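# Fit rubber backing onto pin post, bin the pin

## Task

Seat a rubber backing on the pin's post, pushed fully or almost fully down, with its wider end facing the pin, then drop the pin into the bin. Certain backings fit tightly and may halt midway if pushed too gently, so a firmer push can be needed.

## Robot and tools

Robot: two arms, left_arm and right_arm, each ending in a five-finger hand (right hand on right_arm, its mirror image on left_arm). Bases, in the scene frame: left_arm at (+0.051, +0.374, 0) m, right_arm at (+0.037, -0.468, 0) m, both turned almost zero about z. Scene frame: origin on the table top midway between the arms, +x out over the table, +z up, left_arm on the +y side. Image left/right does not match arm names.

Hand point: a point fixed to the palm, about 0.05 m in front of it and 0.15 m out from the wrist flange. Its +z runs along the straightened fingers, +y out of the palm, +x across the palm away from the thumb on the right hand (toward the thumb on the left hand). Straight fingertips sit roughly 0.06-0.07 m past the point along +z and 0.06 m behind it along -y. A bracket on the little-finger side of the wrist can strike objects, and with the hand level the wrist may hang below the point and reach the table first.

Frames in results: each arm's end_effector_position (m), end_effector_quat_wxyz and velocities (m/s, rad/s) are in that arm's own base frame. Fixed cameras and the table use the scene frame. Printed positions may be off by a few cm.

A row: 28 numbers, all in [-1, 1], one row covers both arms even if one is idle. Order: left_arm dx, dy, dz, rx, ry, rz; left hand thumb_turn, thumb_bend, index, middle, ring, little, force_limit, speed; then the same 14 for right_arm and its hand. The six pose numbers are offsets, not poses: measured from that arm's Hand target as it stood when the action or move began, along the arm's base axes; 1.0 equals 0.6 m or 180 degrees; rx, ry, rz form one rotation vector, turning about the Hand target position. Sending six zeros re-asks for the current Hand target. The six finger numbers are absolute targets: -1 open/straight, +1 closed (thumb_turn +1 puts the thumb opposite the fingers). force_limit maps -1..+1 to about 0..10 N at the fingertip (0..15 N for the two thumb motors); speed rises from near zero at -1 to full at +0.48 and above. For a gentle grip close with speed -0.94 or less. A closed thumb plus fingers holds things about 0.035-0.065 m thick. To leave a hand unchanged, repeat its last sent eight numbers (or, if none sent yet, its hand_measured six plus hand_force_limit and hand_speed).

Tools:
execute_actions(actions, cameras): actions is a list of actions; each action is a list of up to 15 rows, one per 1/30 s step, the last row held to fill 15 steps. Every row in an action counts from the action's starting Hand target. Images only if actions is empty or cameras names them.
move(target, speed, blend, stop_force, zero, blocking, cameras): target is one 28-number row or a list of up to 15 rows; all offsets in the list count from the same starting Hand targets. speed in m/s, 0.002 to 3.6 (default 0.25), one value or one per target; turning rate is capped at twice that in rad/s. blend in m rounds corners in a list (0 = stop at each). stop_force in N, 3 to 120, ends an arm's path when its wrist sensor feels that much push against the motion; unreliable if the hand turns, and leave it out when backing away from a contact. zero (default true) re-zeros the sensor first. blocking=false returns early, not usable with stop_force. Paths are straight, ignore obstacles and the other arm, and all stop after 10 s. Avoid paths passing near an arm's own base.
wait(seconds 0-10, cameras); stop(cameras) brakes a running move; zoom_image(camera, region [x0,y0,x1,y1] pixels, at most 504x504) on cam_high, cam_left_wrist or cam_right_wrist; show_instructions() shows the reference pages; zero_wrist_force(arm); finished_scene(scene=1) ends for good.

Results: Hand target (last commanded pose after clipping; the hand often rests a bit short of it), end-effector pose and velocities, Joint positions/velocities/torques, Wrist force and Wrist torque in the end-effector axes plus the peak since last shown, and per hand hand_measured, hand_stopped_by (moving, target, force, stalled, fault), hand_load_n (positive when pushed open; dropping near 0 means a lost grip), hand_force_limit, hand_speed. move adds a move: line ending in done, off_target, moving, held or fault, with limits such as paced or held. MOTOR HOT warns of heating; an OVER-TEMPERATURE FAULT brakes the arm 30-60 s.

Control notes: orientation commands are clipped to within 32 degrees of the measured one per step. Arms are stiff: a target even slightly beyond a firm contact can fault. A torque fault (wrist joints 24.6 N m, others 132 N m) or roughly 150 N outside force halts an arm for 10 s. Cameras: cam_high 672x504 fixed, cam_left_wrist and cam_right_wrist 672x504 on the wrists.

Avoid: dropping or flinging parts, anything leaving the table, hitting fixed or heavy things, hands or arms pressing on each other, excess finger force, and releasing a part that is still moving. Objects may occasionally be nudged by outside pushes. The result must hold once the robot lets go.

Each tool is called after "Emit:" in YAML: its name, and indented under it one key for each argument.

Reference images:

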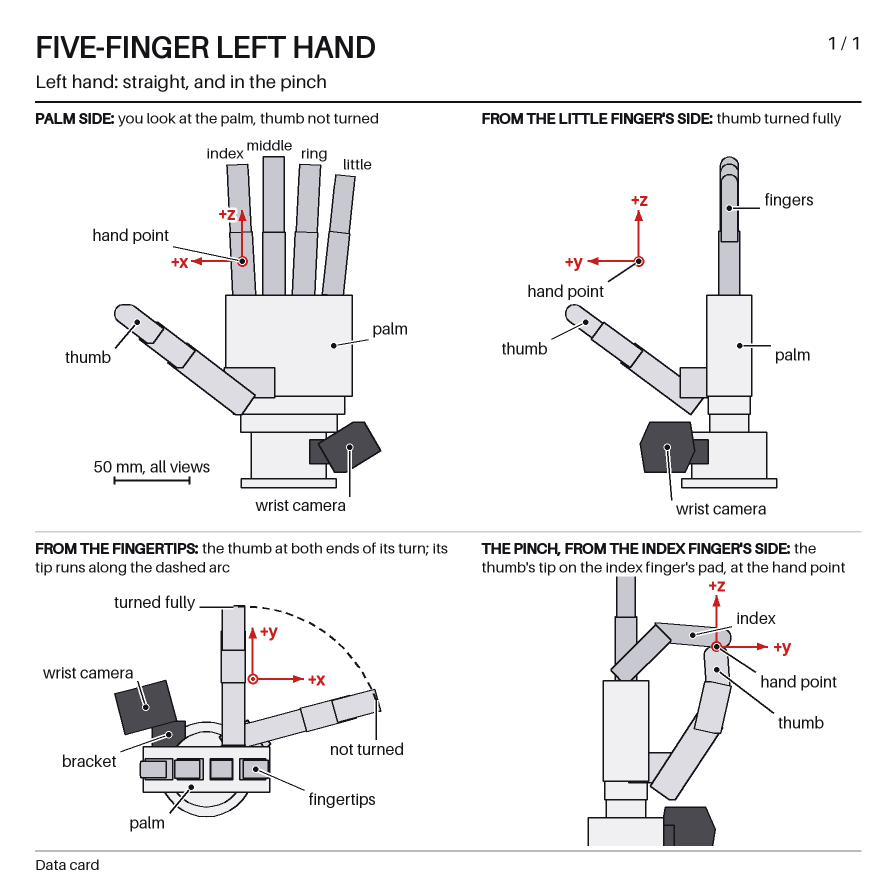

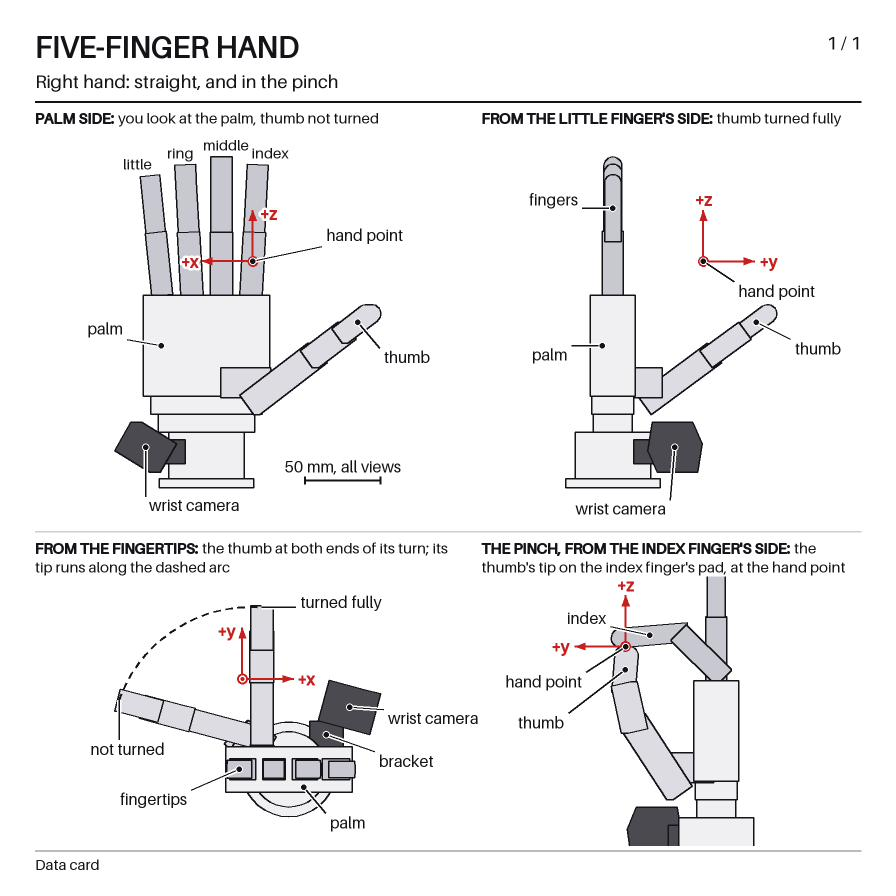

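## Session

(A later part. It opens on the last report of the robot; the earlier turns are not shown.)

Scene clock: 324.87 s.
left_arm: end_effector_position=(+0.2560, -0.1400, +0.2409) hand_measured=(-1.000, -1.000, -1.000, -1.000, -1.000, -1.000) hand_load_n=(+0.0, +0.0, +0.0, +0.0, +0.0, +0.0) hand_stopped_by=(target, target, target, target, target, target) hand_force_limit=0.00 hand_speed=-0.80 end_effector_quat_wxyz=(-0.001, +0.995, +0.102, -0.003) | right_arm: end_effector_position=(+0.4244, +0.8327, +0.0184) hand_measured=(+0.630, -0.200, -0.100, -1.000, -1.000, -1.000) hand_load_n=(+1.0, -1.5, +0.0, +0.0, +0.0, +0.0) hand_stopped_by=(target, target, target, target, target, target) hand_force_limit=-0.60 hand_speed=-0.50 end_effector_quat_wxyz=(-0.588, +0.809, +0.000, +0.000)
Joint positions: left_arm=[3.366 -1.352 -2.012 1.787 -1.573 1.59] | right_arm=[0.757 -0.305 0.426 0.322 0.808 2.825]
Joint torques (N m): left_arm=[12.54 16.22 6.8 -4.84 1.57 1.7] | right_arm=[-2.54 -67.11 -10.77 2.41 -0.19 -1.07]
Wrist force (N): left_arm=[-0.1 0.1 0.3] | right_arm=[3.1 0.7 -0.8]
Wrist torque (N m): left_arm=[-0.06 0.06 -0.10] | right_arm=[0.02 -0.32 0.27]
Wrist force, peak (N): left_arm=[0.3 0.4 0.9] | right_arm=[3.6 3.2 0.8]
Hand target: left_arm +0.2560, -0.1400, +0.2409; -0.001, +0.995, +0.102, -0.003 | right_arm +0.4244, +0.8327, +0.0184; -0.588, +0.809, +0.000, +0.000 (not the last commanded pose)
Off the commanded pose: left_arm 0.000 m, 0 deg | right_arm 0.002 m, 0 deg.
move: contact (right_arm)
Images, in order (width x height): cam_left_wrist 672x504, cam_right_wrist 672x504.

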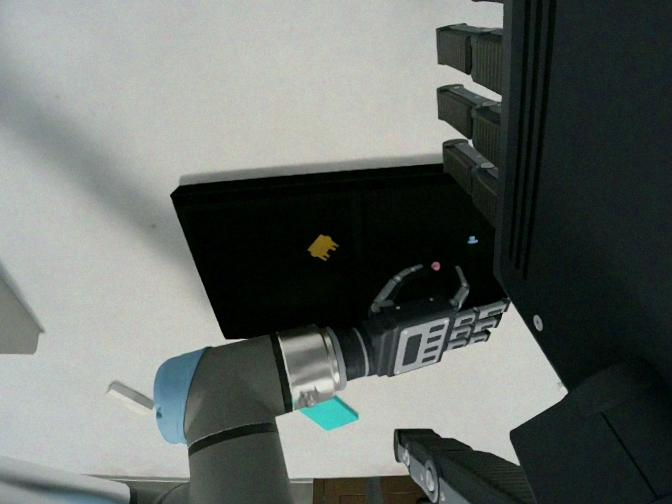

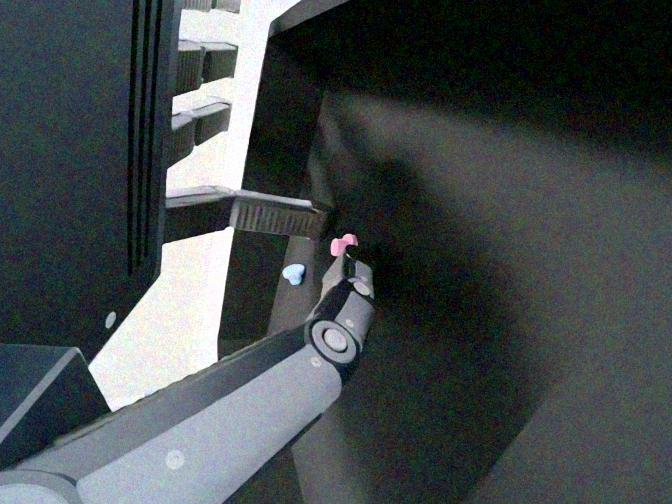

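Emit:
move:
  target: [0,0,0,0,0,0,-1,-1,-1,-1,-1,-1,0,-0.8,0,0,0.0008,0,0,0,0.63,-0.2,-0.1,-1,-1,-1,-0.6,-0.5]
  speed: 0.02

Emit:
move:
  target: [0,0,0,0,0,0,-1,-1,-1,-1,-1,-1,0,-0.8,0,0,0,0,0,0,0.63,-0.2,0.3,-1,-1,-1,-0.6,-0.95]
  cameras: ["cam_left_wrist","cam_right_wrist"]

Emit:
zoom_image:
  camera: "cam_right_wrist"
  region: [290, 180, 410, 300]

Emit:
zoom_image:
  camera: "cam_left_wrist"
  region: [385, 230, 485, 330]

Scene clock: 327.57 s.
left_arm: end_effector_position=(+0.2560, -0.1400, +0.2409) hand_measured=(-1.000, -1.000, -1.000, -1.000, -1.000, -1.000) hand_load_n=(+0.0, +0.0, -0.5, +0.0, +0.0, +0.0) hand_stopped_by=(target, target, target, target, target, target) hand_force_limit=0.00 hand_speed=-0.80 end_effector_quat_wxyz=(-0.001, +0.995, +0.102, -0.003) | right_arm: end_effector_position=(+0.4244, +0.8327, +0.0188) hand_measured=(+0.630, -0.200, -0.100, -1.000, -1.000, -1.000) hand_load_n=(+0.5, -0.5, +0.0, +0.0, +0.0, +0.0) hand_stopped_by=(target, target, target, target, target, target) hand_force_limit=-0.60 hand_speed=-0.50 end_effector_quat_wxyz=(-0.588, +0.809, +0.000, +0.000)
Joint positions: left_arm=[3.366 -1.352 -2.012 1.787 -1.573 1.59] | right_arm=[0.757 -0.306 0.426 0.322 0.808 2.825]
Joint torques (N m): left_arm=[12.12 16.49 7.09 -4.91 1.39 1.77] | right_arm=[1.85 -69.3 -32.84 2.54 1.85 1.62]
Wrist force (N): left_arm=[0.2 0.4 0.5] | right_arm=[3.5 2.5 0.7]
Wrist torque (N m): left_arm=[-0.01 0.02 -0.09] | right_arm=[0.09 -0.36 0.30]
Wrist force, peak (N): left_arm=[0.1 0.5 0.8] | right_arm=[3.5 2.5 0.7]
Hand target: left_arm +0.2560, -0.1400, +0.2409; -0.001, +0.995, +0.102, -0.003 | right_arm +0.4244, +0.8327, +0.0188; -0.588, +0.809, +0.000, +0.000
Off the commanded pose: left_arm 0.000 m, 0 deg | right_arm 0.000 m, 0 deg.
move: done

Scene clock: 329.83 s.
left_arm: end_effector_position=(+0.2560, -0.1400, +0.2409) hand_measured=(-1.000, -1.000, -1.000, -1.000, -1.000, -1.000) hand_load_n=(+0.0, +0.0, +0.0, +0.0, +0.0, +0.0) hand_stopped_by=(target, target, target, target, target, target) hand_force_limit=0.00 hand_speed=-0.80 end_effector_quat_wxyz=(-0.001, +0.995, +0.102, -0.003) | right_arm: end_effector_position=(+0.4244, +0.8327, +0.0189) hand_measured=(+0.630, -0.200, +0.188, -1.000, -1.000, -1.000) hand_load_n=(+0.0, +0.5, +3.0, +0.0, +0.0, +0.0) hand_stopped_by=(target, target, force, target, target, target) hand_force_limit=-0.60 hand_speed=-0.95 end_effector_quat_wxyz=(-0.588, +0.809, +0.000, +0.000)
Joint positions: left_arm=[3.366 -1.352 -2.012 1.787 -1.573 1.59] | right_arm=[0.757 -0.306 0.426 0.322 0.808 2.825]
Joint torques (N m): left_arm=[12.04 16.3 6.2 -5.08 1.34 1.65] | right_arm=[0.91 -68.33 -33.12 2.38 0.4 1.36]
Wrist force (N): left_arm=[0.0 0.4 0.2] | right_arm=[3.4 2.3 0.7]
Wrist torque (N m): left_arm=[0.01 0.03 -0.11] | right_arm=[0.12 -0.32 0.28]
Wrist force, peak (N): left_arm=[-0.3 0.4 1.1] | right_arm=[3.5 3.0 0.7]
Hand target: left_arm +0.2560, -0.1400, +0.2409; -0.001, +0.995, +0.102, -0.003 | right_arm +0.4244, +0.8327, +0.0188; -0.588, +0.809, +0.000, +0.000
Off the commanded pose: left_arm 0.000 m, 0 deg | right_arm 0.000 m, 0 deg.
move: done
Images, in order (width x height): cam_left_wrist 672x504, cam_right_wrist 672x504.

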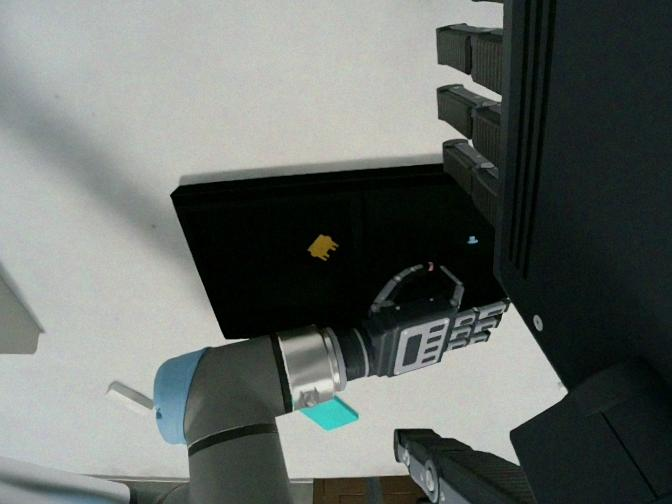

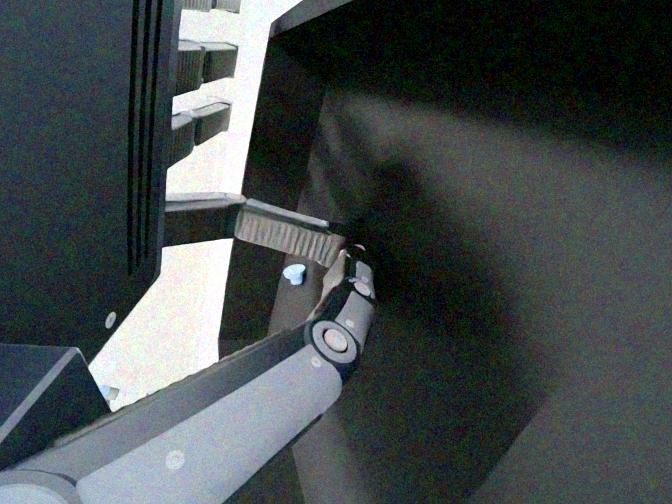

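Scaled by 4.200 from the camera's 672x504 image, which has a finer 960x720 frame.

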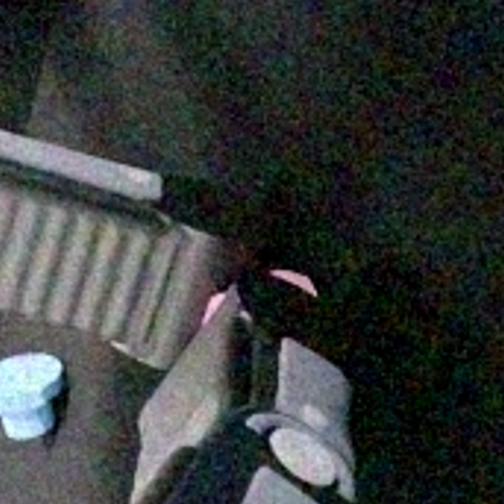

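Scaled by 5.040 from the camera's 672x504 image, which has a finer 960x720 frame.

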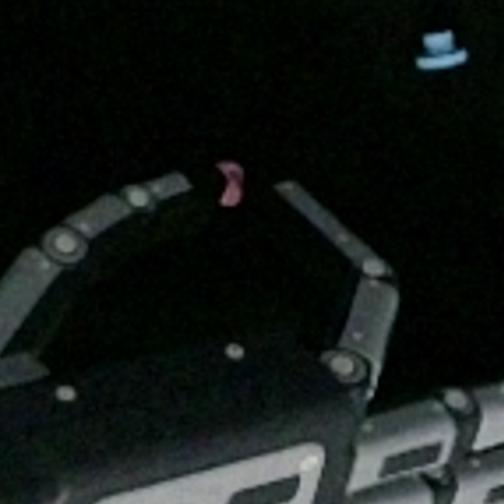

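Emit:
move:
  target: [0,0,0,0,0,0,-1,-1,-1,-1,-1,-1,0,-0.8,0,0,0.03,0,0,0,0.63,-0.2,0.3,-1,-1,-1,-0.6,-0.95]
  speed: 0.03
  cameras: ["cam_left_wrist","cam_right_wrist"]

Emit:
zoom_image:
  camera: "cam_right_wrist"
  region: [290, 180, 410, 300]

Emit:
zoom_image:
  camera: "cam_left_wrist"
  region: [385, 230, 485, 330]

Scene clock: 331.60 s.
left_arm: end_effector_position=(+0.2560, -0.1400, +0.2409) hand_measured=(-1.000, -1.000, -1.000, -1.000, -1.000, -1.000) hand_load_n=(+0.0, +0.0, +0.0, +0.0, +0.0, +0.5) hand_stopped_by=(target, target, target, target, target, target) hand_force_limit=0.00 hand_speed=-0.80 end_effector_quat_wxyz=(-0.001, +0.995, +0.102, -0.003) | right_arm: end_effector_position=(+0.4244, +0.8327, +0.0367) hand_measured=(+0.630, -0.200, +0.188, -1.000, -1.000, -1.000) hand_load_n=(+0.0, +1.0, +2.5, -0.5, +0.0, +0.0) hand_stopped_by=(target, target, force, target, target, target) hand_force_limit=-0.60 hand_speed=-0.95 end_effector_quat_wxyz=(-0.588, +0.809, +0.000, +0.000)
Joint positions: left_arm=[3.366 -1.352 -2.012 1.787 -1.573 1.59] | right_arm=[0.757 -0.317 0.402 0.357 0.808 2.826]
Joint torques (N m): left_arm=[12.5 16.67 7.38 -4.89 1.33 1.69] | right_arm=[0.73 -69.3 -35.07 2.55 0.71 -1.58]
Wrist force (N): left_arm=[-0.1 0.5 0.7] | right_arm=[3.5 2.9 0.6]
Wrist torque (N m): left_arm=[-0.01 0.07 -0.12] | right_arm=[0.08 -0.33 0.27]
Wrist force, peak (N): left_arm=[0.1 0.6 0.7] | right_arm=[3.6 3.3 0.7]
Hand target: left_arm +0.2560, -0.1400, +0.2409; -0.001, +0.995, +0.102, -0.003 | right_arm +0.4244, +0.8327, +0.0368; -0.588, +0.809, +0.000, +0.000
Off the commanded pose: left_arm 0.000 m, 0 deg | right_arm 0.000 m, 0 deg.
move: done
Images, in order (width x height): cam_left_wrist 672x504, cam_right_wrist 672x504.

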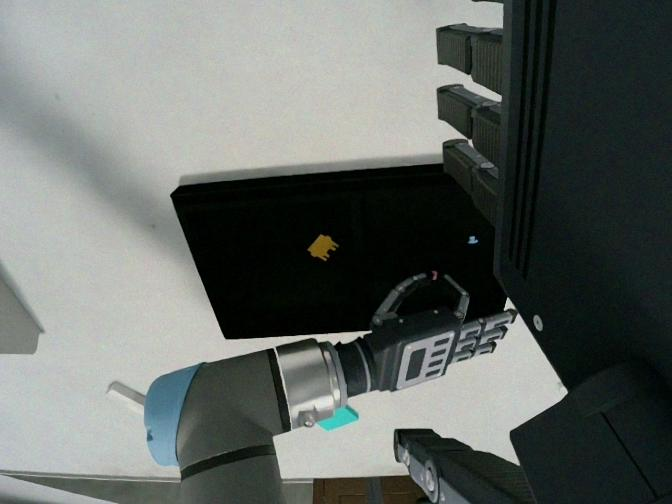

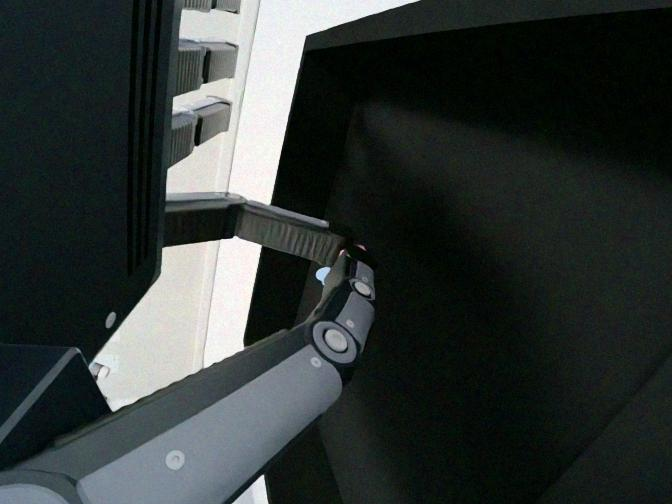

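Scaled by 4.200 from the camera's 672x504 image, which has a finer 960x720 frame.

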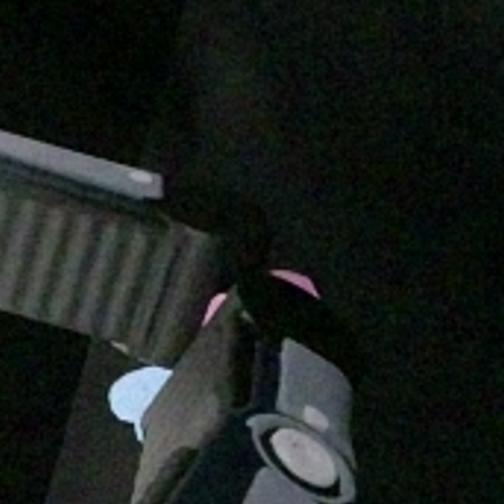

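Scaled by 5.040 from the camera's 672x504 image, which has a finer 960x720 frame.

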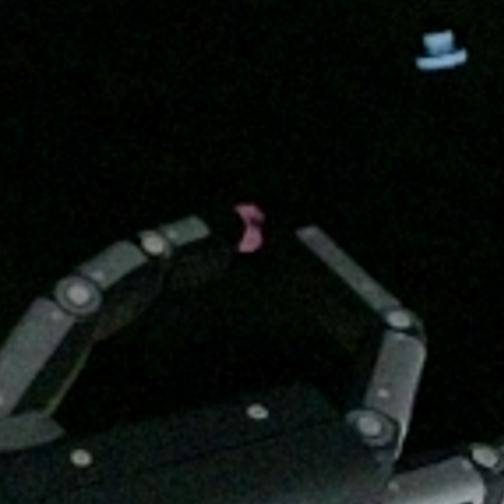

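Emit:
move:
  target: [0,0,0,0,0,0,-1,-1,-1,-1,-1,-1,0,-0.8,0,0,0,0,0,0,0.63,-0.2,0.35,-1,-1,-1,-0.1,-0.97]
  cameras: ["cam_left_wrist","cam_right_wrist"]

Emit:
zoom_image:
  camera: "cam_left_wrist"
  region: [400, 240, 470, 310]

Emit:
zoom_image:
  camera: "cam_right_wrist"
  region: [310, 200, 390, 280]

Scene clock: 332.80 s.
left_arm: end_effector_position=(+0.2560, -0.1400, +0.2409) hand_measured=(-1.000, -1.000, -1.000, -1.000, -1.000, -1.000) hand_load_n=(+0.0, +0.0, +0.0, +0.0, +0.0, +0.0) hand_stopped_by=(target, target, target, target, target, target) hand_force_limit=0.00 hand_speed=-0.80 end_effector_quat_wxyz=(-0.001, +0.995, +0.102, -0.003) | right_arm: end_effector_position=(+0.4244, +0.8327, +0.0369) hand_measured=(+0.630, -0.200, +0.194, -1.000, -1.000, -1.000) hand_load_n=(+0.0, +2.0, +4.0, +0.0, +0.0, +0.0) hand_stopped_by=(target, target, force, target, target, target) hand_force_limit=-0.10 hand_speed=-0.97 end_effector_quat_wxyz=(-0.588, +0.809, +0.000, +0.000)
Joint positions: left_arm=[3.366 -1.352 -2.012 1.787 -1.573 1.59] | right_arm=[0.757 -0.317 0.401 0.357 0.808 2.825]
Joint torques (N m): left_arm=[12.38 15.94 6.65 -4.88 1.37 1.49] | right_arm=[-2.55 -61.72 -34.37 2.43 -2.35 -1.64]
Wrist force (N): left_arm=[0.0 0.3 0.5] | right_arm=[3.3 3.1 0.6]
Wrist torque (N m): left_arm=[-0.04 0.05 -0.09] | right_arm=[0.11 -0.29 0.28]
Wrist force, peak (N): left_arm=[0.4 0.3 0.9] | right_arm=[3.3 3.3 0.7]
Hand target: left_arm +0.2560, -0.1400, +0.2409; -0.001, +0.995, +0.102, -0.003 | right_arm +0.4244, +0.8327, +0.0368; -0.588, +0.809, +0.000, +0.000
Off the commanded pose: left_arm 0.000 m, 0 deg | right_arm 0.000 m, 0 deg.
move: done
Images, in order (width x height): cam_left_wrist 672x504, cam_right_wrist 672x504.

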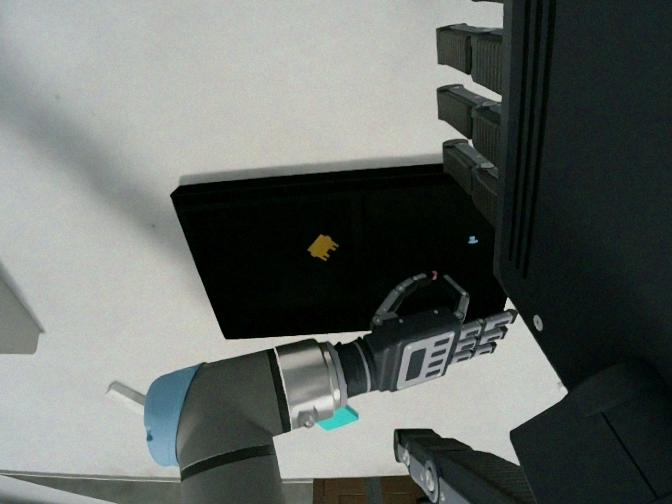

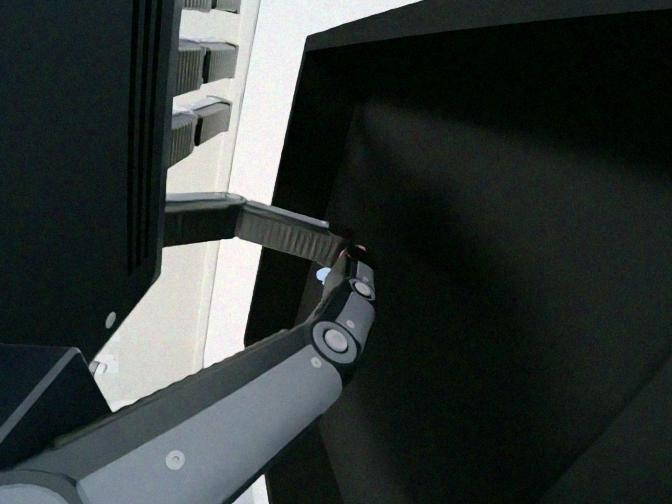

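Scaled by 7.200 from the camera's 672x504 image, which has a finer 960x720 frame.

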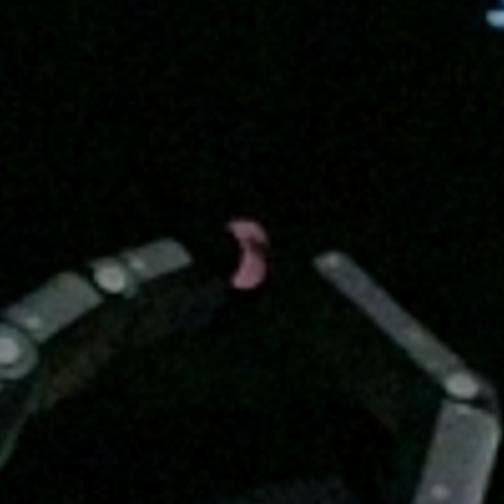

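Scaled by 6.300 from the camera's 672x504 image, which has a finer 960x720 frame.

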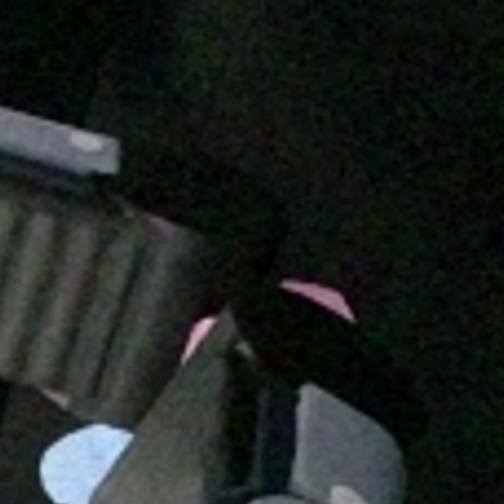

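Emit:
zoom_image:
  camera: "cam_left_wrist"
  region: [300, 224, 346, 270]

Scaled by 10.957 from the camera's 672x504 image, which has a finer 960x720 frame.

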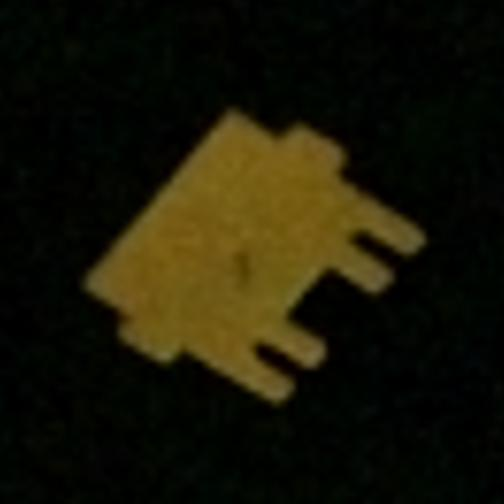

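Emit:
move:
  target:
    - [0,0,0,0,0,0,-1,-1,-1,-1,-1,-1,0,-0.8,0,0,0.0885,0,0,0,0.63,-0.2,0.35,-1,-1,-1,-0.1,-0.97]
    - [0,0,0,0,0,0,-1,-1,-1,-1,-1,-1,0,-0.8,-0.0387,-0.2198,0.0885,0,0,0,0.63,-0.2,0.35,-1,-1,-1,-0.1,-0.97]
    - [0,0,0,0,0,0,-1,-1,-1,-1,-1,-1,0,-0.8,-0.0387,-0.2198,0.0218,0,0,0,0.63,-0.2,0.35,-1,-1,-1,-0.1,-0.97]
  speed: [0.06,0.1,0.05]
  cameras: ["all"]

Emit:
zoom_image:
  camera: "cam_left_wrist"
  region: [280, 210, 380, 310]

Emit:
zoom_image:
  camera: "cam_right_wrist"
  region: [300, 190, 440, 330]

Scene clock: 340.17 s.
left_arm: end_effector_position=(+0.2560, -0.1400, +0.2409) hand_measured=(-1.000, -1.000, -1.000, -1.000, -1.000, -1.000) hand_load_n=(+0.0, -0.5, +0.0, +0.0, +0.0, +0.0) hand_stopped_by=(target, target, target, target, target, target) hand_force_limit=0.00 hand_speed=-0.80 end_effector_quat_wxyz=(-0.001, +0.995, +0.102, -0.003) | right_arm: end_effector_position=(+0.4012, +0.7008, +0.0501) hand_measured=(+0.630, -0.200, +0.194, -1.000, -1.000, -1.000) hand_load_n=(+0.0, +2.0, +4.5, +0.0, +0.0, +0.0) hand_stopped_by=(target, target, force, target, target, target) hand_force_limit=-0.10 hand_speed=-0.97 end_effector_quat_wxyz=(-0.588, +0.809, +0.000, +0.000)
Joint positions: left_arm=[3.366 -1.352 -2.012 1.787 -1.573 1.59] | right_arm=[0.632 -0.701 1.133 0.071 0.697 2.742]
Joint torques (N m): left_arm=[12.64 16.09 7.69 -4.78 1.36 1.6] | right_arm=[-2.32 -38.76 -7.88 -1.94 -0.75 1.72]
Wrist force (N): left_arm=[-0.2 0.1 0.6] | right_arm=[2.4 2.5 1.0]
Wrist torque (N m): left_arm=[-0.06 0.08 -0.11] | right_arm=[-0.01 -0.19 0.15]
Wrist force, peak (N): left_arm=[0.2 0.7 0.8] | right_arm=[3.2 3.9 1.0]
Hand target: left_arm +0.2560, -0.1400, +0.2409; -0.001, +0.995, +0.102, -0.003 | right_arm +0.4012, +0.7008, +0.0499; -0.588, +0.809, +0.000, +0.000
Off the commanded pose: left_arm 0.000 m, 0 deg | right_arm 0.000 m, 0 deg.
move: done

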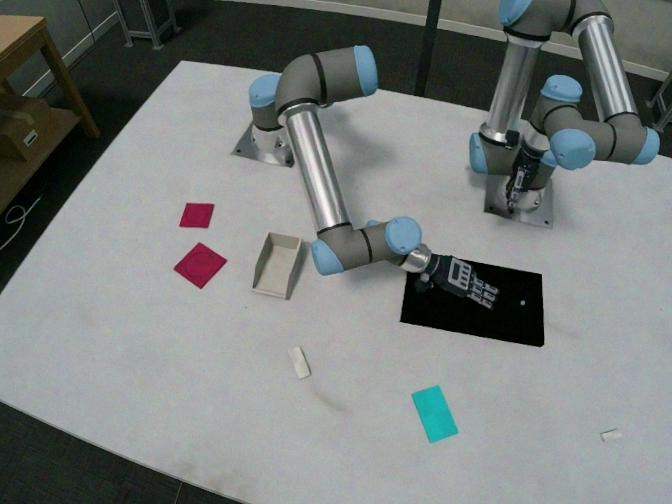

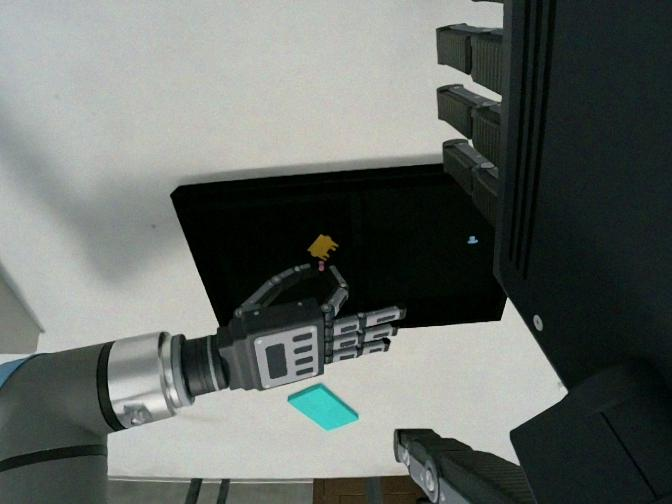

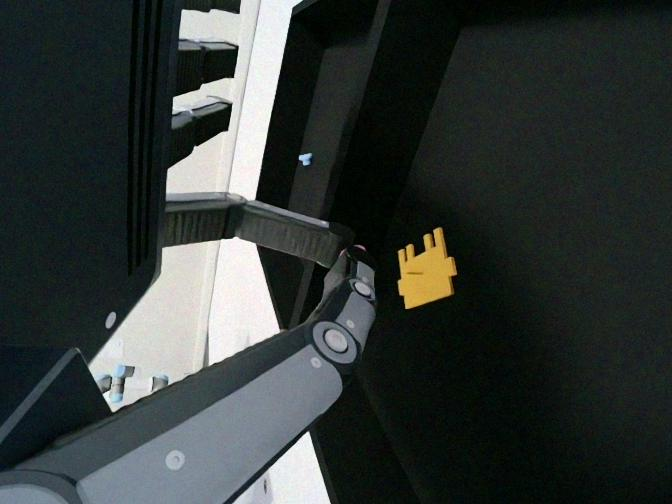

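Scaled by 5.040 from the camera's 672x504 image, which has a finer 960x720 frame.

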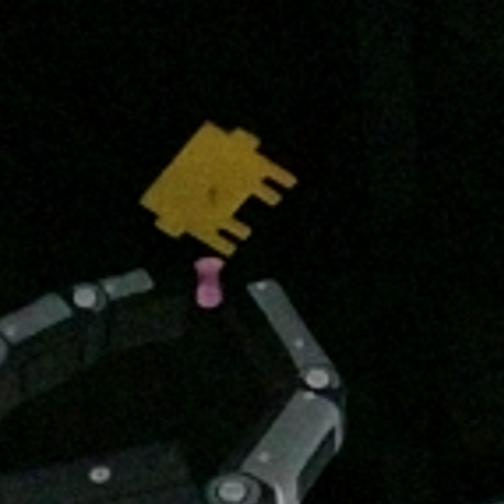

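Scaled by 3.600 from the camera's 672x504 image, which has a finer 960x720 frame.

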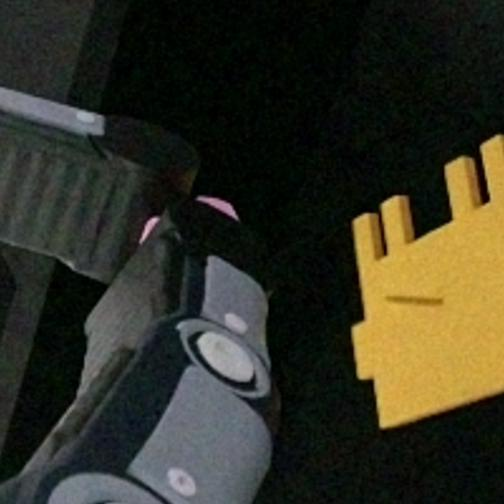

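Emit:
move:
  target: [0,0,0,0,0,0,-1,-1,-1,-1,-1,-1,0,-0.8,-0.0087,-0.0008,-0.028,0,0,0,0.63,-0.2,0.35,-1,-1,-1,-0.1,-0.97]
  speed: 0.03
  cameras: ["cam_left_wrist","cam_right_wrist"]

Emit:
zoom_image:
  camera: "cam_left_wrist"
  region: [290, 220, 350, 280]

Emit:
zoom_image:
  camera: "cam_right_wrist"
  region: [310, 190, 430, 310]

Scene clock: 343.13 s.
left_arm: end_effector_position=(+0.2560, -0.1400, +0.2409) hand_measured=(-1.000, -1.000, -1.000, -1.000, -1.000, -1.000) hand_load_n=(+0.0, -0.5, +0.0, +0.0, +0.0, +0.0) hand_stopped_by=(target, target, target, target, target, target) hand_force_limit=0.00 hand_speed=-0.80 end_effector_quat_wxyz=(-0.001, +0.995, +0.102, -0.003) | right_arm: end_effector_position=(+0.3960, +0.7003, +0.0333) hand_measured=(+0.630, -0.200, +0.194, -1.000, -1.000, -1.000) hand_load_n=(-0.5, +2.0, +4.5, +0.0, +0.0, +0.5) hand_stopped_by=(target, target, force, target, target, target) hand_force_limit=-0.10 hand_speed=-0.97 end_effector_quat_wxyz=(-0.588, +0.809, +0.000, +0.000)
Joint positions: left_arm=[3.366 -1.352 -2.012 1.787 -1.573 1.59] | right_arm=[0.636 -0.691 1.163 0.029 0.701 2.745]
Joint torques (N m): left_arm=[11.92 15.98 7.55 -4.86 1.35 1.7] | right_arm=[6.37 -38.86 -8.8 -2.18 1.64 1.82]
Wrist force (N): left_arm=[-0.1 0.3 0.5] | right_arm=[3.2 2.6 1.1]
Wrist torque (N m): left_arm=[-0.04 0.06 -0.10] | right_arm=[-0.02 -0.29 0.19]
Wrist force, peak (N): left_arm=[0.3 0.4 0.6] | right_arm=[3.0 2.8 1.2]
Hand target: left_arm +0.2560, -0.1400, +0.2409; -0.001, +0.995, +0.102, -0.003 | right_arm +0.3960, +0.7003, +0.0331; -0.588, +0.809, +0.000, +0.000
Off the commanded pose: left_arm 0.000 m, 0 deg | right_arm 0.000 m, 0 deg.
move: done
Images, in order (width x height): cam_left_wrist 672x504, cam_right_wrist 672x504.

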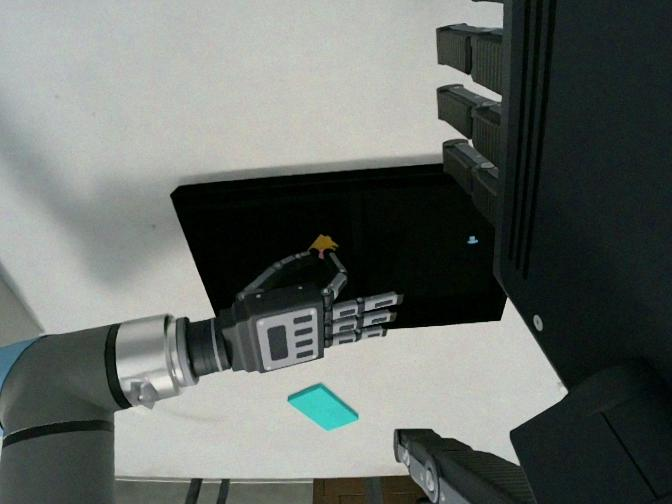

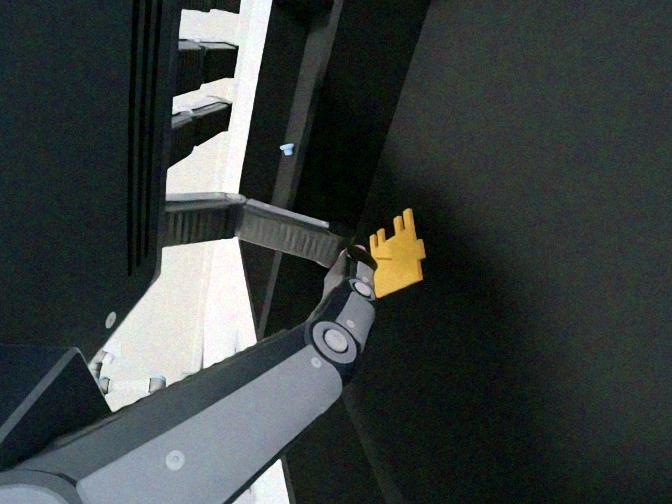

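Scaled by 8.400 from the camera's 672x504 image, which has a finer 960x720 frame.

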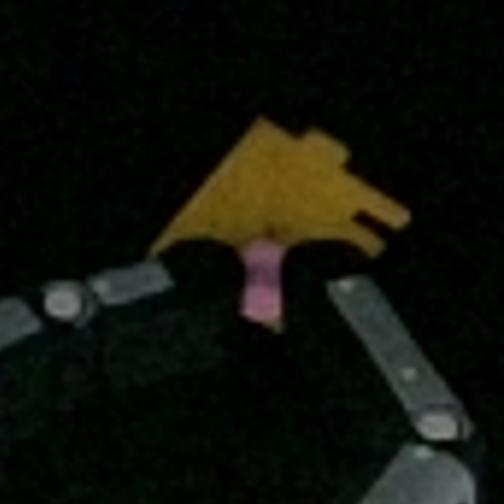

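Scaled by 4.200 from the camera's 672x504 image, which has a finer 960x720 frame.

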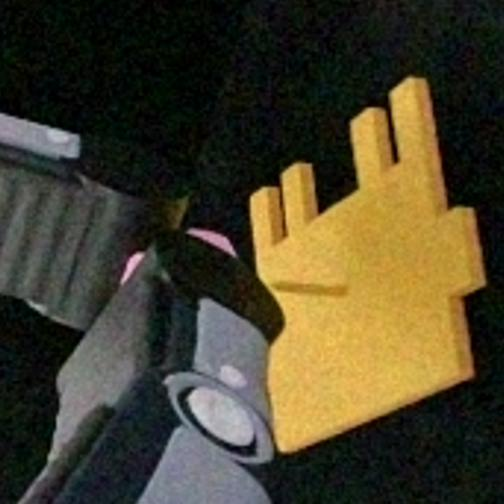

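Emit:
zoom_image:
  camera: "cam_right_wrist"
  region: [330, 230, 400, 300]

Emit:
zoom_image:
  camera: "cam_left_wrist"
  region: [306, 236, 336, 266]

Scaled by 7.200 from the camera's 672x504 image, which has a finer 960x720 frame.

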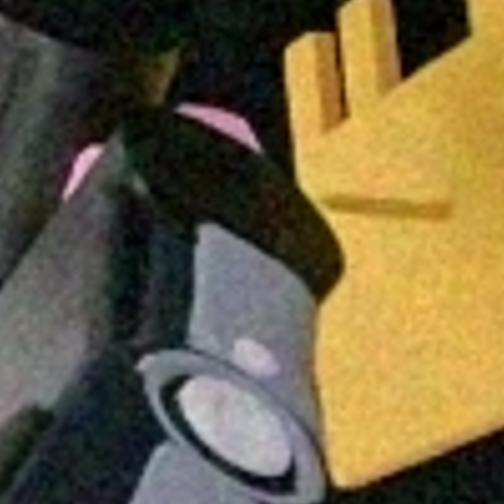

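Scaled by 16.800 from the camera's 672x504 image, which has a finer 960x720 frame.

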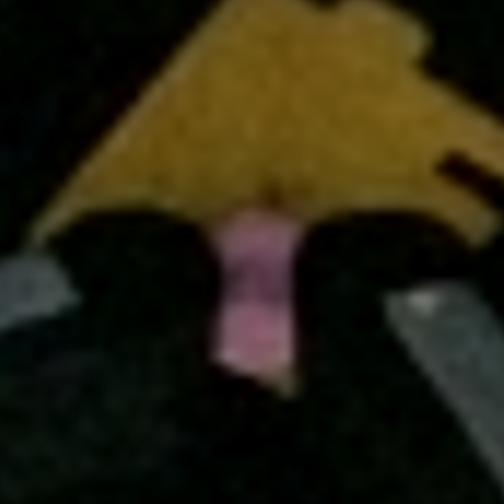

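Emit:
move:
  target: [0,0,0,0,0,0,-1,-1,-1,-1,-1,-1,0,-0.8,0.0007,0.0012,-0.0035,0,0,0,0.63,-0.2,0.35,-1,-1,-1,-0.1,-0.97]
  speed: 0.02
  cameras: ["cam_left_wrist","cam_right_wrist"]

Emit:
zoom_image:
  camera: "cam_right_wrist"
  region: [330, 230, 400, 300]

Emit:
zoom_image:
  camera: "cam_left_wrist"
  region: [306, 236, 336, 266]

Scene clock: 350.77 s.
left_arm: end_effector_position=(+0.2560, -0.1400, +0.2409) hand_measured=(-1.000, -1.000, -1.000, -1.000, -1.000, -1.000) hand_load_n=(+0.0, +0.0, +0.0, +0.0, +0.0, +0.0) hand_stopped_by=(target, target, target, target, target, target) hand_force_limit=0.00 hand_speed=-0.80 end_effector_quat_wxyz=(-0.001, +0.995, +0.102, -0.003) | right_arm: end_effector_position=(+0.3963, +0.7010, +0.0312) hand_measured=(+0.630, -0.200, +0.194, -1.000, -1.000, -1.000) hand_load_n=(+0.0, +2.0, +4.5, +0.0, +0.0, +0.0) hand_stopped_by=(target, target, force, target, target, target) hand_force_limit=-0.10 hand_speed=-0.97 end_effector_quat_wxyz=(-0.588, +0.809, +0.000, +0.000)
Joint positions: left_arm=[3.366 -1.352 -2.012 1.787 -1.573 1.59] | right_arm=[0.637 -0.687 1.161 0.027 0.701 2.746]
Joint torques (N m): left_arm=[11.95 16.27 7.91 -4.93 1.21 1.59] | right_arm=[7 -38.15 -30.54 -2.04 1.65 1.83]
Wrist force (N): left_arm=[-0.1 -0.1 0.5] | right_arm=[3.0 2.7 1.1]
Wrist torque (N m): left_arm=[-0.09 0.06 -0.10] | right_arm=[0.00 -0.26 0.19]
Wrist force, peak (N): left_arm=[0.2 0.3 0.9] | right_arm=[3.2 2.7 1.1]
Hand target: left_arm +0.2560, -0.1400, +0.2409; -0.001, +0.995, +0.102, -0.003 | right_arm +0.3964, +0.7011, +0.0310; -0.588, +0.809, +0.000, +0.000
Off the commanded pose: left_arm 0.000 m, 0 deg | right_arm 0.000 m, 0 deg.
move: done
Images, in order (width x height): cam_left_wrist 672x504, cam_right_wrist 672x504.

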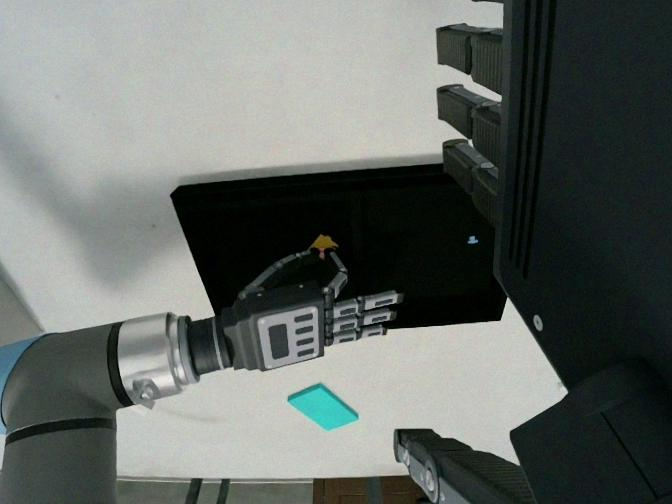

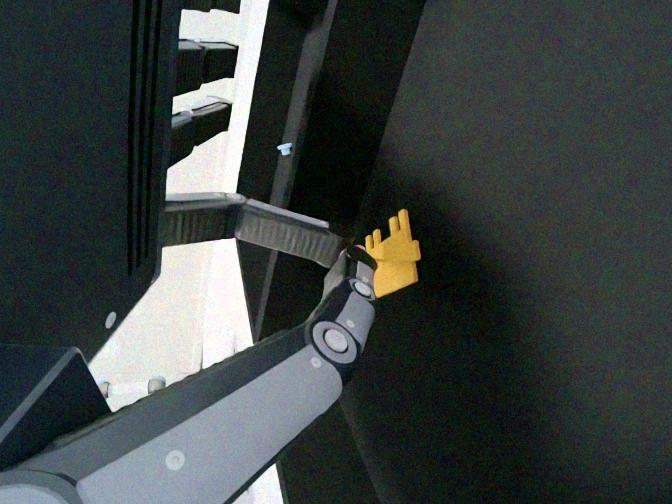

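Scaled by 7.200 from the camera's 672x504 image, which has a finer 960x720 frame.

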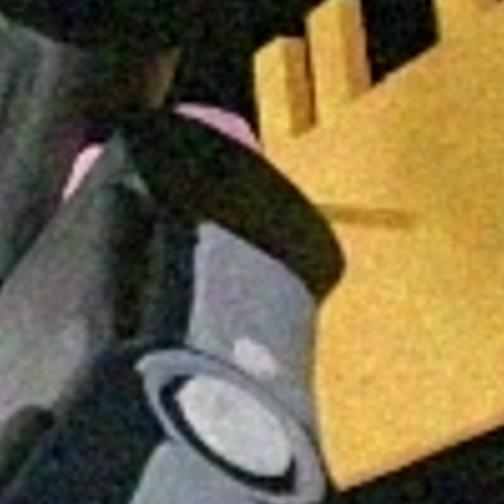

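Scaled by 16.800 from the camera's 672x504 image, which has a finer 960x720 frame.

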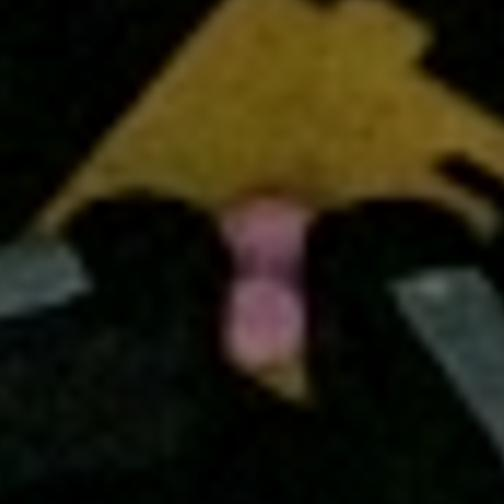

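Emit:
move:
  target: [0,0,0,0,0,0,-1,-1,-1,-1,-1,-1,0,-0.8,0,0,-0.0172,0,0,0,0.63,-0.2,0.35,-1,-1,-1,-0.1,-0.97]
  speed: 0.005
  stop_force: 4
  cameras: ["cam_left_wrist","cam_right_wrist"]

Emit:
zoom_image:
  camera: "cam_right_wrist"
  region: [330, 230, 400, 300]

Emit:
zoom_image:
  camera: "cam_left_wrist"
  region: [306, 236, 336, 266]

Scene clock: 354.53 s.
left_arm: end_effector_position=(+0.2560, -0.1400, +0.2409) hand_measured=(-1.000, -1.000, -1.000, -1.000, -1.000, -1.000) hand_load_n=(+0.0, +0.0, +0.0, +0.0, +0.0, +0.0) hand_stopped_by=(target, target, target, target, target, target) hand_force_limit=0.00 hand_speed=-0.80 end_effector_quat_wxyz=(-0.001, +0.995, +0.102, -0.003) | right_arm: end_effector_position=(+0.3964, +0.7011, +0.0261) hand_measured=(+0.630, -0.200, +0.194, -1.000, -1.000, -1.000) hand_load_n=(+0.5, +1.0, +4.5, +0.0, +0.0, +0.0) hand_stopped_by=(target, target, force, target, target, target) hand_force_limit=-0.10 hand_speed=-0.97 end_effector_quat_wxyz=(-0.588, +0.809, +0.000, +0.000)
Joint positions: left_arm=[3.366 -1.352 -2.012 1.787 -1.573 1.59] | right_arm=[0.637 -0.681 1.163 0.018 0.701 2.746]
Joint torques (N m): left_arm=[11.62 16.31 7.09 -4.87 1.39 1.71] | right_arm=[6.74 -57.52 -28.61 3.04 1.53 0.65]
Wrist force (N): left_arm=[-0.1 0.4 0.4] | right_arm=[2.7 -1.4 -0.4]
Wrist torque (N m): left_arm=[-0.02 0.06 -0.11] | right_arm=[-0.08 -0.23 0.15]
Wrist force, peak (N): left_arm=[0.0 0.3 1.0] | right_arm=[3.1 2.8 1.0]
Hand target: left_arm +0.2560, -0.1400, +0.2409; -0.001, +0.995, +0.102, -0.003 | right_arm +0.3964, +0.7011, +0.0262; -0.588, +0.809, +0.000, +0.000 (not the last commanded pose)
Off the commanded pose: left_arm 0.000 m, 0 deg | right_arm 0.005 m, 0 deg.
move: contact (right_arm)
Images, in order (width x height): cam_left_wrist 672x504, cam_right_wrist 672x504.

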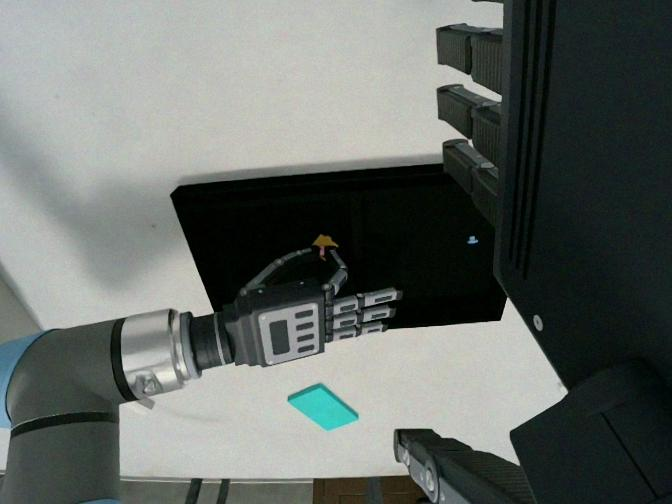

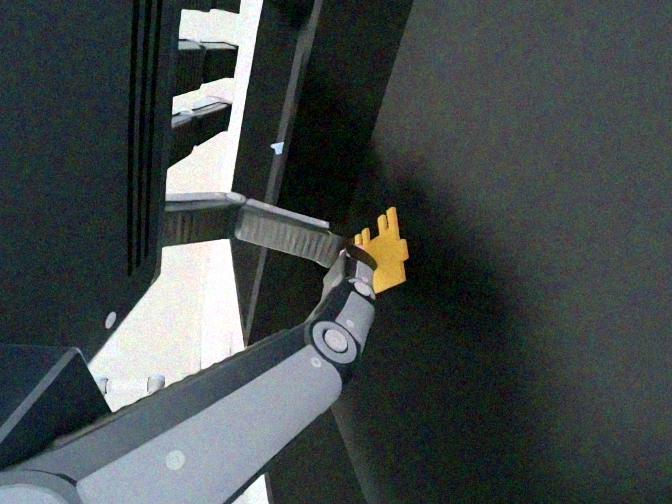

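Scaled by 7.200 from the camera's 672x504 image, which has a finer 960x720 frame.

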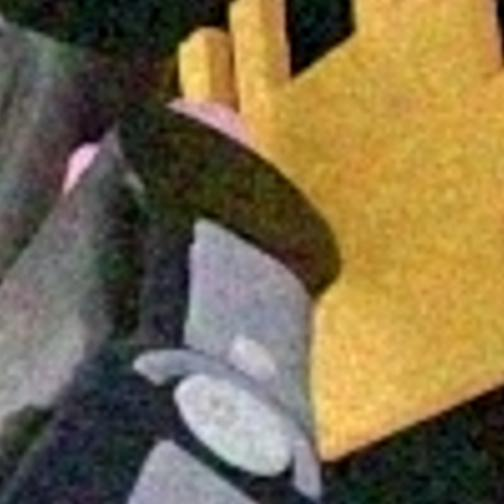

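Scaled by 16.800 from the camera's 672x504 image, which has a finer 960x720 frame.

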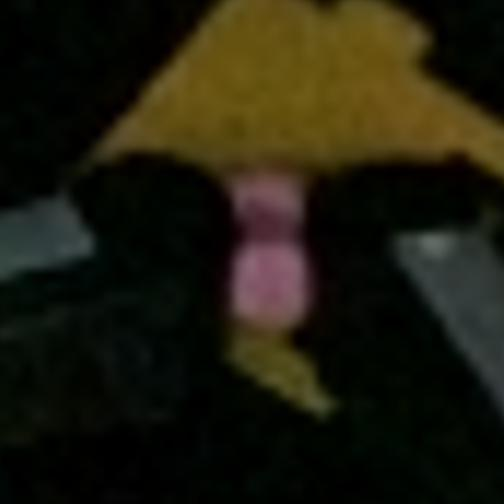

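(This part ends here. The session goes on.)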